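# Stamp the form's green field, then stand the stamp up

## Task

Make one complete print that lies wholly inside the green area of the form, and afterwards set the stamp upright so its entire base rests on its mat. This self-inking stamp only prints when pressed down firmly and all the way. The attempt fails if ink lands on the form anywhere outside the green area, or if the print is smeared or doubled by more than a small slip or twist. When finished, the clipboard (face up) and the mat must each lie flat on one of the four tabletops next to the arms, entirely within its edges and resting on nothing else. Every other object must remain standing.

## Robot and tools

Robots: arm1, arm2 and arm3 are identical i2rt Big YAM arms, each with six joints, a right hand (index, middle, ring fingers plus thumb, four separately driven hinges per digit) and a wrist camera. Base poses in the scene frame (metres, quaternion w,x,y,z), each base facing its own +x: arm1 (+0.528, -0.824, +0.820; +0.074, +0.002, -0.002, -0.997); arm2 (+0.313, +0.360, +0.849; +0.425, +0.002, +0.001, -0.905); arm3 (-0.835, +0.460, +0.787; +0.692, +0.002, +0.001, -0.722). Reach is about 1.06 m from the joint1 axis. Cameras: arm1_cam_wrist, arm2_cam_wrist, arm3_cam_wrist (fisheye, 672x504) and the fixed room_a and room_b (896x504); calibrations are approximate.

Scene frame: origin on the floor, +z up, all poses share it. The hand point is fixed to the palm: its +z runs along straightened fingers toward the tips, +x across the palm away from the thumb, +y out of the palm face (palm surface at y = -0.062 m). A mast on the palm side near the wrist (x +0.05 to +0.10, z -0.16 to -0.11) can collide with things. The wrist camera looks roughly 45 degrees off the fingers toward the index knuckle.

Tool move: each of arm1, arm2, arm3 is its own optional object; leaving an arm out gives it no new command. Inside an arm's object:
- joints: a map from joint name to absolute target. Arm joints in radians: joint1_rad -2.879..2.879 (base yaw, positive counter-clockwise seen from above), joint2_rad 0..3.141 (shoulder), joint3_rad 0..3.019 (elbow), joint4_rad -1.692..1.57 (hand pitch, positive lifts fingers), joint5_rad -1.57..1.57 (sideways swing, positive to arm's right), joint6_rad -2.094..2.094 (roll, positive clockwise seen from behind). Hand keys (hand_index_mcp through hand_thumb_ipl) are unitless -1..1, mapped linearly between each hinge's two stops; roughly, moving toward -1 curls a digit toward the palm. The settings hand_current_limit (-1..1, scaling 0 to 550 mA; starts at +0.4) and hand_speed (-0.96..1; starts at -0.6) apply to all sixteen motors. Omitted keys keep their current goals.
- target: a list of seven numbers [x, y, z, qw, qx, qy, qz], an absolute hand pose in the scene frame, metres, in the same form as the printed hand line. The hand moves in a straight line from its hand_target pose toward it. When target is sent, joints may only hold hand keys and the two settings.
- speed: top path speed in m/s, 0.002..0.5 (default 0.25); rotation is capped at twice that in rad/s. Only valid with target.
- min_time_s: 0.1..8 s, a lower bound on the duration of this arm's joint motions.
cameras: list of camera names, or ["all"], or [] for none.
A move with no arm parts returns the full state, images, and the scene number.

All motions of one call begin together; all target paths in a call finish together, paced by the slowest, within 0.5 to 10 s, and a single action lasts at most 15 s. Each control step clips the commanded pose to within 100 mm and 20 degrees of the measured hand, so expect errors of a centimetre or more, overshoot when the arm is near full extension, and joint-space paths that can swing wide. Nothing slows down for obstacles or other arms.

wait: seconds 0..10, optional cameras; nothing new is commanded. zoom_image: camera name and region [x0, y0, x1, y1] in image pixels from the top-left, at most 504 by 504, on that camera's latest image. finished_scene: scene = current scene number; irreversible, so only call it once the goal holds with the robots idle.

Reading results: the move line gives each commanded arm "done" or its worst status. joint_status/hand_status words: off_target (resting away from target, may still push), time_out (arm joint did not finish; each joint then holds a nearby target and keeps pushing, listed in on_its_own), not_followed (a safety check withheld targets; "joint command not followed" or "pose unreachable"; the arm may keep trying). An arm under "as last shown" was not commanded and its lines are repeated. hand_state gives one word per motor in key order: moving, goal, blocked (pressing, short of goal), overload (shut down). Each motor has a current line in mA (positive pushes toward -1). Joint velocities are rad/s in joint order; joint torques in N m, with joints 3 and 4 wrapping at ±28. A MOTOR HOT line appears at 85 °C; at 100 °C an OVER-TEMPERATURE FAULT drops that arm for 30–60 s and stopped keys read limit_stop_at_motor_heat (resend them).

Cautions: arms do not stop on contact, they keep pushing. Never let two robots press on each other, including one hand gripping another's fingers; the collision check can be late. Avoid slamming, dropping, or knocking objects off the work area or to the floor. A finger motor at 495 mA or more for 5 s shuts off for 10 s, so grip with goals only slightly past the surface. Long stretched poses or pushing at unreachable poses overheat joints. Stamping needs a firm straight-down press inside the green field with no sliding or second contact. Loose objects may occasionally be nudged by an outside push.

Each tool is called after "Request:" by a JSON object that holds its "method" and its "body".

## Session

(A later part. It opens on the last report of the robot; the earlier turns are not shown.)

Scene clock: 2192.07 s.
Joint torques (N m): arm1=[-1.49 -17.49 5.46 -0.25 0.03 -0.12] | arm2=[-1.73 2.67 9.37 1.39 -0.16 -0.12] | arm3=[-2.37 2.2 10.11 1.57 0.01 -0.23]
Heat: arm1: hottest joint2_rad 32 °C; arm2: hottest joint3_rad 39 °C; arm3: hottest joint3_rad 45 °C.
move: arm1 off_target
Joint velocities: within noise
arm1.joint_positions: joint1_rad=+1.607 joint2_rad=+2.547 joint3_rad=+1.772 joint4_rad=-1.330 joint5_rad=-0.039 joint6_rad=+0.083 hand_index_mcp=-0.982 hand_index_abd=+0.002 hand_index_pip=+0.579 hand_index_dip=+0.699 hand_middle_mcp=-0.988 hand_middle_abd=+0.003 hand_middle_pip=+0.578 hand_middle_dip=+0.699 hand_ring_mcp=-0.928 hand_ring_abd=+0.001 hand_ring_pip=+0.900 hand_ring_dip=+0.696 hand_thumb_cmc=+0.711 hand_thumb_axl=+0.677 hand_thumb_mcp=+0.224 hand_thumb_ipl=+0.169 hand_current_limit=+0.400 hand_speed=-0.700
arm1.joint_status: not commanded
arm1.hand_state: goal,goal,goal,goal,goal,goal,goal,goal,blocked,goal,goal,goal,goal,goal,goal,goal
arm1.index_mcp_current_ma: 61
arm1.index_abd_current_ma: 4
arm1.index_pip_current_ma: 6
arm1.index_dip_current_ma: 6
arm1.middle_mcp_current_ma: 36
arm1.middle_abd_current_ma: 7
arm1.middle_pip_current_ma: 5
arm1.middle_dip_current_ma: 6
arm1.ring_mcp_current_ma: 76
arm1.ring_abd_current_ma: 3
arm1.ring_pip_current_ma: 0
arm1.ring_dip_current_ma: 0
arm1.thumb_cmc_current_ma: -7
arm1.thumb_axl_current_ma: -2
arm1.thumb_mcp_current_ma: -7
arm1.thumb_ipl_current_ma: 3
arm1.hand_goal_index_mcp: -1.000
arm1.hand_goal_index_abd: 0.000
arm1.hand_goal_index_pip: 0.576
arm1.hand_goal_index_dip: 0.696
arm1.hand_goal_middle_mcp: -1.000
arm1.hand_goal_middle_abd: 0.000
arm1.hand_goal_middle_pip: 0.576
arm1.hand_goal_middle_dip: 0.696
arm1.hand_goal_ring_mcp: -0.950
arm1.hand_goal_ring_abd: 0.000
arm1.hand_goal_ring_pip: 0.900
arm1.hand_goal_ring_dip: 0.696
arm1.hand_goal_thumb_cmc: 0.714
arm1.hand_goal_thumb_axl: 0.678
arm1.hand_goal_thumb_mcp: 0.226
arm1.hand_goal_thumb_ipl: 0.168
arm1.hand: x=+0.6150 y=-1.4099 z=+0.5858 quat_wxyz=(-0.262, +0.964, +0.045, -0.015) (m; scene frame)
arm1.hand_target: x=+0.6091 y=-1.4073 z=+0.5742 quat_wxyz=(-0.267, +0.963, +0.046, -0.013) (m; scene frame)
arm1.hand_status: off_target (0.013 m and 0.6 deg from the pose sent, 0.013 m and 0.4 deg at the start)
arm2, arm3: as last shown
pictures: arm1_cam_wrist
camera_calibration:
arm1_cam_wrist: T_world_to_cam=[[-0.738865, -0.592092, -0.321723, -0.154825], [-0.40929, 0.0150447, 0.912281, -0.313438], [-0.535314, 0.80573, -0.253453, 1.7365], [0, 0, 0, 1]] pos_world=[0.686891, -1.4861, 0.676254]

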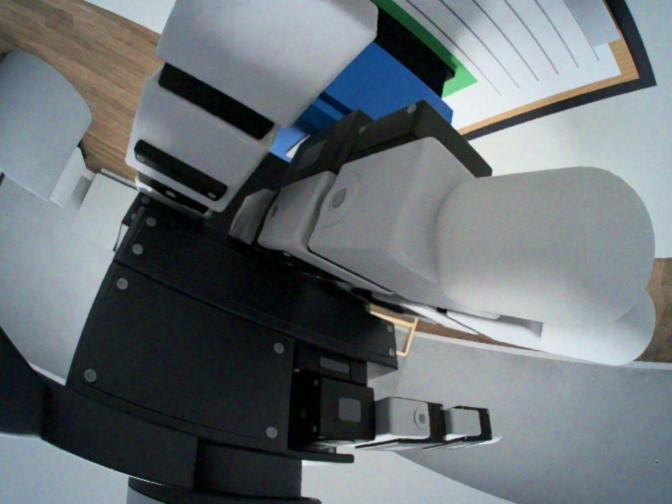

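Request:
{"method": "move", "body": {"arm1": {"target": [0.607, -1.4075, 0.64, 0.2669, -0.9625, -0.0462, 0.0128], "speed": 0.1}, "cameras": []}}

Request:
{"method": "move", "body": {"arm1": {"target": [0.607, -1.4075, 0.583, 0.2669, -0.9625, -0.0462, 0.0128], "speed": 0.06}, "cameras": ["arm1_cam_wrist"]}}

Request:
{"method": "zoom_image", "body": {"camera": "arm1_cam_wrist", "region": [340, 0, 540, 150]}}

Scene clock: 2200.70 s.
Joint torques (N m): arm1=[-0.62 -19.84 5.04 -1.03 0.05 -0.14] | arm2=[-1.73 2.67 9.39 1.39 -0.17 -0.13] | arm3=[-2.43 2.08 10.19 1.57 0.02 -0.22]
Heat: arm1: hottest joint2_rad 33 °C; arm2: hottest joint3_rad 39 °C; arm3: hottest joint3_rad 45 °C.
move: arm1 done
Joint velocities: within noise
arm1.joint_positions: joint1_rad=+1.606 joint2_rad=+2.449 joint3_rad=+1.740 joint4_rad=-1.394 joint5_rad=-0.039 joint6_rad=+0.082 hand_index_mcp=-0.982 hand_index_abd=+0.002 hand_index_pip=+0.579 hand_index_dip=+0.699 hand_middle_mcp=-0.988 hand_middle_abd=+0.003 hand_middle_pip=+0.578 hand_middle_dip=+0.699 hand_ring_mcp=-0.928 hand_ring_abd=+0.001 hand_ring_pip=+0.900 hand_ring_dip=+0.696 hand_thumb_cmc=+0.711 hand_thumb_axl=+0.677 hand_thumb_mcp=+0.224 hand_thumb_ipl=+0.169 hand_current_limit=+0.400 hand_speed=-0.700
arm1.joint_status: not commanded
arm1.hand_state: goal,goal,goal,goal,goal,goal,goal,goal,blocked,goal,goal,goal,goal,goal,goal,goal
arm1.index_mcp_current_ma: 61
arm1.index_abd_current_ma: 4
arm1.index_pip_current_ma: 6
arm1.index_dip_current_ma: 6
arm1.middle_mcp_current_ma: 36
arm1.middle_abd_current_ma: 7
arm1.middle_pip_current_ma: 5
arm1.middle_dip_current_ma: 6
arm1.ring_mcp_current_ma: 74
arm1.ring_abd_current_ma: 3
arm1.ring_pip_current_ma: 0
arm1.ring_dip_current_ma: 0
arm1.thumb_cmc_current_ma: -7
arm1.thumb_axl_current_ma: -2
arm1.thumb_mcp_current_ma: -7
arm1.thumb_ipl_current_ma: 3
arm1.hand_goal_index_mcp: -1.000
arm1.hand_goal_index_abd: 0.000
arm1.hand_goal_index_pip: 0.576
arm1.hand_goal_index_dip: 0.696
arm1.hand_goal_middle_mcp: -1.000
arm1.hand_goal_middle_abd: 0.000
arm1.hand_goal_middle_pip: 0.576
arm1.hand_goal_middle_dip: 0.696
arm1.hand_goal_ring_mcp: -0.950
arm1.hand_goal_ring_abd: 0.000
arm1.hand_goal_ring_pip: 0.900
arm1.hand_goal_ring_dip: 0.696
arm1.hand_goal_thumb_cmc: 0.714
arm1.hand_goal_thumb_axl: 0.678
arm1.hand_goal_thumb_mcp: 0.226
arm1.hand_goal_thumb_ipl: 0.168
arm1.hand: x=+0.6144 y=-1.4109 z=+0.6384 quat_wxyz=(-0.261, +0.964, +0.045, -0.015) (m; scene frame)
arm1.hand_target: x=+0.6072 y=-1.4076 z=+0.6400 quat_wxyz=(-0.267, +0.963, +0.046, -0.013) (m; scene frame)
arm1.hand_status: done (0.008 m and 0.8 deg from the pose sent, 0.055 m and 0.6 deg at the start)
arm2, arm3: as last shown
pictures: none
No camera images: "cameras" was empty.

Scene clock: 2202.27 s.
Joint torques (N m): arm1=[-0.67 -16.09 7.2 -0.18 0.09 -0.09] | arm2=[-1.73 2.67 9.4 1.39 -0.16 -0.13] | arm3=[-2.49 2.02 10.14 1.55 0.02 -0.21]
Heat: arm1: hottest joint2_rad 33 °C; arm2: hottest joint3_rad 39 °C; arm3: hottest joint3_rad 45 °C.
move: arm1 off_target
Joint velocities: within noise
arm1.joint_positions: joint1_rad=+1.606 joint2_rad=+2.521 joint3_rad=+1.740 joint4_rad=-1.339 joint5_rad=-0.038 joint6_rad=+0.082 hand_index_mcp=-0.982 hand_index_abd=+0.002 hand_index_pip=+0.579 hand_index_dip=+0.699 hand_middle_mcp=-0.988 hand_middle_abd=+0.003 hand_middle_pip=+0.578 hand_middle_dip=+0.699 hand_ring_mcp=-0.928 hand_ring_abd=+0.001 hand_ring_pip=+0.900 hand_ring_dip=+0.696 hand_thumb_cmc=+0.711 hand_thumb_axl=+0.677 hand_thumb_mcp=+0.224 hand_thumb_ipl=+0.169 hand_current_limit=+0.400 hand_speed=-0.700
arm1.joint_status: not commanded
arm1.hand_state: goal,goal,goal,goal,goal,goal,goal,goal,blocked,goal,goal,goal,goal,goal,goal,goal
arm1.index_mcp_current_ma: 61
arm1.index_abd_current_ma: 4
arm1.index_pip_current_ma: 6
arm1.index_dip_current_ma: 6
arm1.middle_mcp_current_ma: 36
arm1.middle_abd_current_ma: 7
arm1.middle_pip_current_ma: 5
arm1.middle_dip_current_ma: 6
arm1.ring_mcp_current_ma: 74
arm1.ring_abd_current_ma: 3
arm1.ring_pip_current_ma: 0
arm1.ring_dip_current_ma: 0
arm1.thumb_cmc_current_ma: -7
arm1.thumb_axl_current_ma: -2
arm1.thumb_mcp_current_ma: -7
arm1.thumb_ipl_current_ma: 3
arm1.hand_goal_index_mcp: -1.000
arm1.hand_goal_index_abd: 0.000
arm1.hand_goal_index_pip: 0.576
arm1.hand_goal_index_dip: 0.696
arm1.hand_goal_middle_mcp: -1.000
arm1.hand_goal_middle_abd: 0.000
arm1.hand_goal_middle_pip: 0.576
arm1.hand_goal_middle_dip: 0.696
arm1.hand_goal_ring_mcp: -0.950
arm1.hand_goal_ring_abd: 0.000
arm1.hand_goal_ring_pip: 0.900
arm1.hand_goal_ring_dip: 0.696
arm1.hand_goal_thumb_cmc: 0.714
arm1.hand_goal_thumb_axl: 0.678
arm1.hand_goal_thumb_mcp: 0.226
arm1.hand_goal_thumb_ipl: 0.168
arm1.hand: x=+0.6124 y=-1.4010 z=+0.5942 quat_wxyz=(-0.269, +0.962, +0.045, -0.016) (m; scene frame)
arm1.hand_target: x=+0.6069 y=-1.4072 z=+0.5834 quat_wxyz=(-0.267, +0.963, +0.046, -0.013) (m; scene frame)
arm1.hand_status: off_target (0.014 m and 0.5 deg from the pose sent, 0.056 m and 0.8 deg at the start)
arm2, arm3: as last shown
pictures: arm1_cam_wrist
camera_calibration:
arm1_cam_wrist: T_world_to_cam=[[-0.739557, -0.587715, -0.328096, -0.138473], [-0.407024, 0.00226235, 0.913414, -0.342201], [-0.536085, 0.809065, -0.240887, 1.72769], [0, 0, 0, 1]] pos_world=[0.684495, -1.47842, 0.683317]

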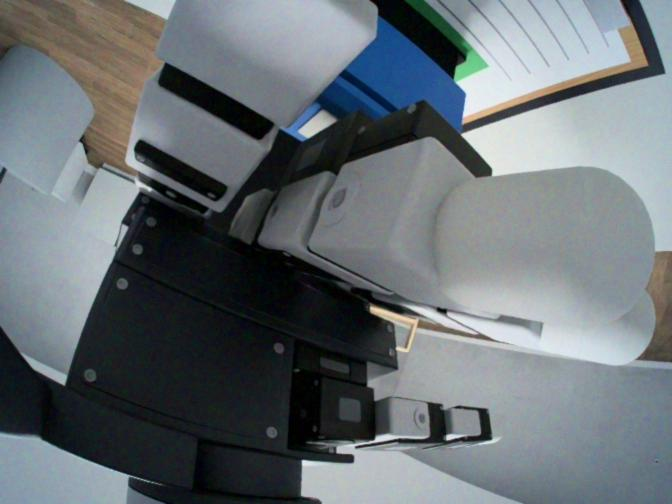

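Scaled by 2.520 from the camera's 672x504 image, which has a finer 960x720 frame.

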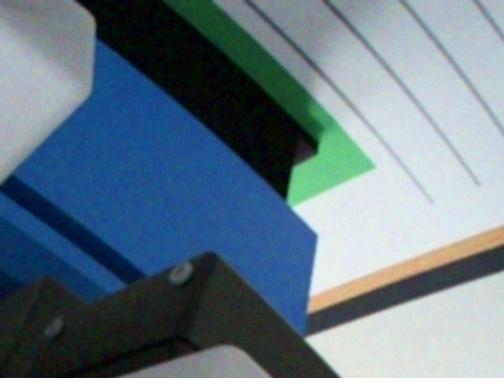

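Request:
{"method": "move", "body": {"arm1": {"target": [0.607, -1.4045, 0.573, 0.2669, -0.9625, -0.0462, 0.0128], "speed": 0.04}, "cameras": []}}

Request:
{"method": "move", "body": {"arm1": {"target": [0.607, -1.4005, 0.566, 0.2669, -0.9625, -0.0462, 0.0128], "speed": 0.04}, "cameras": []}}

Request:
{"method": "move", "body": {"arm1": {"target": [0.607, -1.3965, 0.559, 0.2669, -0.9625, -0.0462, 0.0128], "speed": 0.04}, "cameras": ["arm1_cam_wrist"]}}

Request:
{"method": "zoom_image", "body": {"camera": "arm1_cam_wrist", "region": [340, 0, 540, 150]}}

Scene clock: 2214.43 s.
Joint torques (N m): arm1=[-1.14 -15.74 6.68 -0.32 0.08 -0.11] | arm2=[-1.73 2.67 9.39 1.39 -0.16 -0.12] | arm3=[-2.32 2.02 10.17 1.59 0.02 -0.22]
Heat: arm1: hottest joint2_rad 32 °C; arm2: hottest joint3_rad 39 °C; arm3: hottest joint3_rad 45 °C.
move: arm1 off_target
Joint velocities: within noise
arm1.joint_positions: joint1_rad=+1.606 joint2_rad=+2.532 joint3_rad=+1.740 joint4_rad=-1.320 joint5_rad=-0.038 joint6_rad=+0.082 hand_index_mcp=-0.982 hand_index_abd=+0.002 hand_index_pip=+0.579 hand_index_dip=+0.699 hand_middle_mcp=-0.988 hand_middle_abd=+0.003 hand_middle_pip=+0.578 hand_middle_dip=+0.699 hand_ring_mcp=-0.928 hand_ring_abd=+0.001 hand_ring_pip=+0.900 hand_ring_dip=+0.696 hand_thumb_cmc=+0.711 hand_thumb_axl=+0.677 hand_thumb_mcp=+0.224 hand_thumb_ipl=+0.169 hand_current_limit=+0.400 hand_speed=-0.700
arm1.joint_status: not commanded
arm1.hand_state: goal,goal,goal,goal,goal,goal,goal,goal,blocked,goal,goal,goal,goal,goal,goal,goal
arm1.index_mcp_current_ma: 61
arm1.index_abd_current_ma: 4
arm1.index_pip_current_ma: 6
arm1.index_dip_current_ma: 6
arm1.middle_mcp_current_ma: 36
arm1.middle_abd_current_ma: 7
arm1.middle_pip_current_ma: 5
arm1.middle_dip_current_ma: 6
arm1.ring_mcp_current_ma: 74
arm1.ring_abd_current_ma: 3
arm1.ring_pip_current_ma: 0
arm1.ring_dip_current_ma: 0
arm1.thumb_cmc_current_ma: -7
arm1.thumb_axl_current_ma: -2
arm1.thumb_mcp_current_ma: -7
arm1.thumb_ipl_current_ma: 3
arm1.hand_goal_index_mcp: -1.000
arm1.hand_goal_index_abd: 0.000
arm1.hand_goal_index_pip: 0.576
arm1.hand_goal_index_dip: 0.696
arm1.hand_goal_middle_mcp: -1.000
arm1.hand_goal_middle_abd: 0.000
arm1.hand_goal_middle_pip: 0.576
arm1.hand_goal_middle_dip: 0.696
arm1.hand_goal_ring_mcp: -0.950
arm1.hand_goal_ring_abd: 0.000
arm1.hand_goal_ring_pip: 0.900
arm1.hand_goal_ring_dip: 0.696
arm1.hand_goal_thumb_cmc: 0.714
arm1.hand_goal_thumb_axl: 0.678
arm1.hand_goal_thumb_mcp: 0.226
arm1.hand_goal_thumb_ipl: 0.168
arm1.hand: x=+0.6126 y=-1.4019 z=+0.5869 quat_wxyz=(-0.265, +0.963, +0.045, -0.015) (m; scene frame)
arm1.hand_target: x=+0.6070 y=-1.4041 z=+0.5734 quat_wxyz=(-0.267, +0.963, +0.046, -0.013) (m; scene frame)
arm1.hand_status: off_target (0.015 m and 0.4 deg from the pose sent, 0.022 m and 0.5 deg at the start)
arm2.joint_positions: joint1_rad=-0.387 joint2_rad=+0.596 joint3_rad=+1.389 joint4_rad=-1.190 joint5_rad=+0.003 joint6_rad=+2.017 hand_index_mcp=-0.201 hand_index_abd=+0.005 hand_index_pip=+0.578 hand_index_dip=+0.699 hand_middle_mcp=-0.201 hand_middle_abd=+0.007 hand_middle_pip=+0.578 hand_middle_dip=+0.698 hand_ring_mcp=+0.751 hand_ring_abd=+0.002 hand_ring_pip=+0.577 hand_ring_dip=+0.696 hand_thumb_cmc=-0.562 hand_thumb_axl=+0.675 hand_thumb_mcp=+0.427 hand_thumb_ipl=+0.169 hand_current_limit=+0.400 hand_speed=-0.800
arm2.joint_status: not commanded
arm2.hand_state: goal,goal,goal,goal,goal,goal,goal,goal,goal,goal,goal,goal,goal,goal,goal,goal
arm2.index_mcp_current_ma: -2
arm2.index_abd_current_ma: 18
arm2.index_pip_current_ma: 9
arm2.index_dip_current_ma: 11
arm2.middle_mcp_current_ma: -2
arm2.middle_abd_current_ma: 24
arm2.middle_pip_current_ma: 9
arm2.middle_dip_current_ma: 9
arm2.ring_mcp_current_ma: -11
arm2.ring_abd_current_ma: 7
arm2.ring_pip_current_ma: 3
arm2.ring_dip_current_ma: 0
arm2.thumb_cmc_current_ma: 33
arm2.thumb_axl_current_ma: -12
arm2.thumb_mcp_current_ma: -16
arm2.thumb_ipl_current_ma: 7
arm2.hand_goal_index_mcp: -0.200
arm2.hand_goal_index_abd: 0.000
arm2.hand_goal_index_pip: 0.576
arm2.hand_goal_index_dip: 0.696
arm2.hand_goal_middle_mcp: -0.200
arm2.hand_goal_middle_abd: 0.000
arm2.hand_goal_middle_pip: 0.576
arm2.hand_goal_middle_dip: 0.696
arm2.hand_goal_ring_mcp: 0.754
arm2.hand_goal_ring_abd: 0.000
arm2.hand_goal_ring_pip: 0.576
arm2.hand_goal_ring_dip: 0.696
arm2.hand_goal_thumb_cmc: -0.570
arm2.hand_goal_thumb_axl: 0.678
arm2.hand_goal_thumb_mcp: 0.430
arm2.hand_goal_thumb_ipl: 0.168
arm2.hand: x=+0.0856 y=+0.3135 z=+1.3713 quat_wxyz=(+0.494, +0.019, -0.833, +0.248) (m; scene frame)
arm2.hand_target: x=+0.0900 y=+0.3180 z=+1.3869 quat_wxyz=(+0.504, +0.010, -0.826, +0.253) (m; scene frame)
arm2.hand_status: not commanded
arm3.joint_positions: joint1_rad=+0.213 joint2_rad=+0.596 joint3_rad=+1.362 joint4_rad=-1.284 joint5_rad=+0.102 joint6_rad=+1.110 hand_index_mcp=+0.756 hand_index_abd=+0.001 hand_index_pip=+0.577 hand_index_dip=+0.696 hand_middle_mcp=+0.756 hand_middle_abd=+0.001 hand_middle_pip=+0.577 hand_middle_dip=+0.696 hand_ring_mcp=+0.756 hand_ring_abd=+0.001 hand_ring_pip=+0.577 hand_ring_dip=+0.696 hand_thumb_cmc=+0.716 hand_thumb_axl=+0.677 hand_thumb_mcp=+0.225 hand_thumb_ipl=+0.168 hand_current_limit=+0.400 hand_speed=-0.600
arm3.joint_status: not commanded
arm3.hand_state: goal,goal,goal,goal,goal,goal,goal,goal,goal,goal,goal,goal,goal,goal,goal,goal
arm3.index_mcp_current_ma: 1
arm3.index_abd_current_ma: 0
arm3.index_pip_current_ma: 0
arm3.index_dip_current_ma: 0
arm3.middle_mcp_current_ma: 1
arm3.middle_abd_current_ma: 0
arm3.middle_pip_current_ma: 0
arm3.middle_dip_current_ma: 0
arm3.ring_mcp_current_ma: 2
arm3.ring_abd_current_ma: 0
arm3.ring_pip_current_ma: 0
arm3.ring_dip_current_ma: 0
arm3.thumb_cmc_current_ma: 1
arm3.thumb_axl_current_ma: 0
arm3.thumb_mcp_current_ma: -1
arm3.thumb_ipl_current_ma: 0
arm3.hand_goal_index_mcp: 0.754
arm3.hand_goal_index_abd: 0.000
arm3.hand_goal_index_pip: 0.576
arm3.hand_goal_index_dip: 0.696
arm3.hand_goal_middle_mcp: 0.754
arm3.hand_goal_middle_abd: 0.000
arm3.hand_goal_middle_pip: 0.576
arm3.hand_goal_middle_dip: 0.696
arm3.hand_goal_ring_mcp: 0.754
arm3.hand_goal_ring_abd: 0.000
arm3.hand_goal_ring_pip: 0.576
arm3.hand_goal_ring_dip: 0.696
arm3.hand_goal_thumb_cmc: 0.714
arm3.hand_goal_thumb_axl: 0.678
arm3.hand_goal_thumb_mcp: 0.226
arm3.hand_goal_thumb_ipl: 0.168
arm3.hand: x=-0.8977 y=+0.2067 z=+1.3473 quat_wxyz=(+0.427, +0.759, -0.415, +0.264) (m; scene frame)
arm3.hand_target: x=-0.9013 y=+0.2133 z=+1.3623 quat_wxyz=(+0.436, +0.754, -0.413, +0.265) (m; scene frame)
arm3.hand_status: not commanded
pictures: none
No camera images: "cameras" was empty.

Scene clock: 2215.40 s.
Joint torques (N m): arm1=[-0.67 -16.67 5.93 -0.2 0 -0.15] | arm2=[-1.73 2.67 9.39 1.39 -0.16 -0.13] | arm3=[-2.43 1.85 10.14 1.59 0.02 -0.23]
Heat: arm1: hottest joint2_rad 32 °C; arm2: hottest joint3_rad 39 °C; arm3: hottest joint3_rad 45 °C.
move: arm1 off_target
Joint velocities: within noise
arm1.joint_positions: joint1_rad=+1.606 joint2_rad=+2.536 joint3_rad=+1.740 joint4_rad=-1.303 joint5_rad=-0.038 joint6_rad=+0.082 hand_index_mcp=-0.982 hand_index_abd=+0.002 hand_index_pip=+0.579 hand_index_dip=+0.699 hand_middle_mcp=-0.989 hand_middle_abd=+0.003 hand_middle_pip=+0.578 hand_middle_dip=+0.699 hand_ring_mcp=-0.928 hand_ring_abd=+0.001 hand_ring_pip=+0.900 hand_ring_dip=+0.696 hand_thumb_cmc=+0.711 hand_thumb_axl=+0.677 hand_thumb_mcp=+0.224 hand_thumb_ipl=+0.169 hand_current_limit=+0.400 hand_speed=-0.700
arm1.joint_status: not commanded
arm1.hand_state: goal,goal,goal,goal,goal,goal,goal,goal,blocked,goal,goal,goal,goal,goal,goal,goal
arm1.index_mcp_current_ma: 58
arm1.index_abd_current_ma: 4
arm1.index_pip_current_ma: 6
arm1.index_dip_current_ma: 6
arm1.middle_mcp_current_ma: 35
arm1.middle_abd_current_ma: 7
arm1.middle_pip_current_ma: 5
arm1.middle_dip_current_ma: 6
arm1.ring_mcp_current_ma: 74
arm1.ring_abd_current_ma: 3
arm1.ring_pip_current_ma: 0
arm1.ring_dip_current_ma: 0
arm1.thumb_cmc_current_ma: -7
arm1.thumb_axl_current_ma: -2
arm1.thumb_mcp_current_ma: -7
arm1.thumb_ipl_current_ma: 3
arm1.hand_goal_index_mcp: -1.000
arm1.hand_goal_index_abd: 0.000
arm1.hand_goal_index_pip: 0.576
arm1.hand_goal_index_dip: 0.696
arm1.hand_goal_middle_mcp: -1.000
arm1.hand_goal_middle_abd: 0.000
arm1.hand_goal_middle_pip: 0.576
arm1.hand_goal_middle_dip: 0.696
arm1.hand_goal_ring_mcp: -0.950
arm1.hand_goal_ring_abd: 0.000
arm1.hand_goal_ring_pip: 0.900
arm1.hand_goal_ring_dip: 0.696
arm1.hand_goal_thumb_cmc: 0.714
arm1.hand_goal_thumb_axl: 0.678
arm1.hand_goal_thumb_mcp: 0.226
arm1.hand_goal_thumb_ipl: 0.168
arm1.hand: x=+0.6131 y=-1.4047 z=+0.5838 quat_wxyz=(-0.259, +0.965, +0.045, -0.015) (m; scene frame)
arm1.hand_target: x=+0.6070 y=-1.4000 z=+0.5664 quat_wxyz=(-0.267, +0.963, +0.046, -0.013) (m; scene frame)
arm1.hand_status: off_target (0.019 m and 1.0 deg from the pose sent, 0.022 m and 0.4 deg at the start)
arm2, arm3: as last shown
pictures: none
No camera images: "cameras" was empty.

Scene clock: 2216.37 s.
Joint torques (N m): arm1=[-1.03 -16.38 4.93 0.25 -0.04 -0.1] | arm2=[-1.79 2.67 9.39 1.39 -0.16 -0.12] | arm3=[-2.49 2.08 10.15 1.57 0.02 -0.21]
Heat: arm1: hottest joint2_rad 32 °C; arm2: hottest joint3_rad 39 °C; arm3: hottest joint3_rad 45 °C.
move: arm1 off_target
Joint velocities: within noise
arm1.joint_positions: joint1_rad=+1.606 joint2_rad=+2.536 joint3_rad=+1.740 joint4_rad=-1.295 joint5_rad=-0.038 joint6_rad=+0.082 hand_index_mcp=-0.984 hand_index_abd=+0.002 hand_index_pip=+0.579 hand_index_dip=+0.699 hand_middle_mcp=-0.989 hand_middle_abd=+0.003 hand_middle_pip=+0.578 hand_middle_dip=+0.699 hand_ring_mcp=-0.928 hand_ring_abd=+0.001 hand_ring_pip=+0.900 hand_ring_dip=+0.696 hand_thumb_cmc=+0.711 hand_thumb_axl=+0.677 hand_thumb_mcp=+0.224 hand_thumb_ipl=+0.169 hand_current_limit=+0.400 hand_speed=-0.700
arm1.joint_status: not commanded
arm1.hand_state: goal,goal,goal,goal,goal,goal,goal,goal,blocked,goal,goal,goal,goal,goal,goal,goal
arm1.index_mcp_current_ma: 52
arm1.index_abd_current_ma: 4
arm1.index_pip_current_ma: 6
arm1.index_dip_current_ma: 6
arm1.middle_mcp_current_ma: 34
arm1.middle_abd_current_ma: 7
arm1.middle_pip_current_ma: 5
arm1.middle_dip_current_ma: 6
arm1.ring_mcp_current_ma: 74
arm1.ring_abd_current_ma: 3
arm1.ring_pip_current_ma: 0
arm1.ring_dip_current_ma: 0
arm1.thumb_cmc_current_ma: -7
arm1.thumb_axl_current_ma: -2
arm1.thumb_mcp_current_ma: -7
arm1.thumb_ipl_current_ma: 3
arm1.hand_goal_index_mcp: -1.000
arm1.hand_goal_index_abd: 0.000
arm1.hand_goal_index_pip: 0.576
arm1.hand_goal_index_dip: 0.696
arm1.hand_goal_middle_mcp: -1.000
arm1.hand_goal_middle_abd: 0.000
arm1.hand_goal_middle_pip: 0.576
arm1.hand_goal_middle_dip: 0.696
arm1.hand_goal_ring_mcp: -0.950
arm1.hand_goal_ring_abd: 0.000
arm1.hand_goal_ring_pip: 0.900
arm1.hand_goal_ring_dip: 0.696
arm1.hand_goal_thumb_cmc: 0.714
arm1.hand_goal_thumb_axl: 0.678
arm1.hand_goal_thumb_mcp: 0.226
arm1.hand_goal_thumb_ipl: 0.168
arm1.hand: x=+0.6135 y=-1.4066 z=+0.5835 quat_wxyz=(-0.255, +0.966, +0.045, -0.014) (m; scene frame)
arm1.hand_target: x=+0.6070 y=-1.3957 z=+0.5599 quat_wxyz=(-0.267, +0.963, +0.046, -0.013) (m; scene frame)
arm1.hand_status: off_target (0.027 m and 1.4 deg from the pose sent, 0.027 m and 1.0 deg at the start)
arm2, arm3: as last shown
pictures: arm1_cam_wrist
camera_calibration:
arm1_cam_wrist: T_world_to_cam=[[-0.737949, -0.596684, -0.315277, -0.165505], [-0.411815, 0.0280439, 0.910836, -0.29118], [-0.534639, 0.801986, -0.266418, 1.73432], [0, 0, 0, 1]] pos_world=[0.685188, -1.48149, 0.675091]

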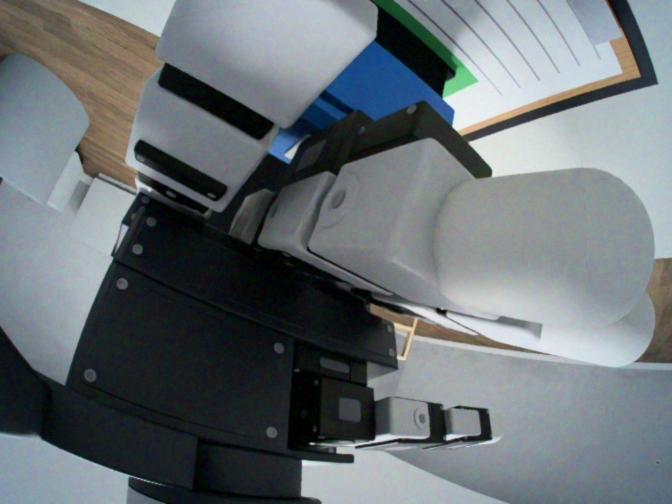

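Scaled by 2.520 from the camera's 672x504 image, which has a finer 960x720 frame.

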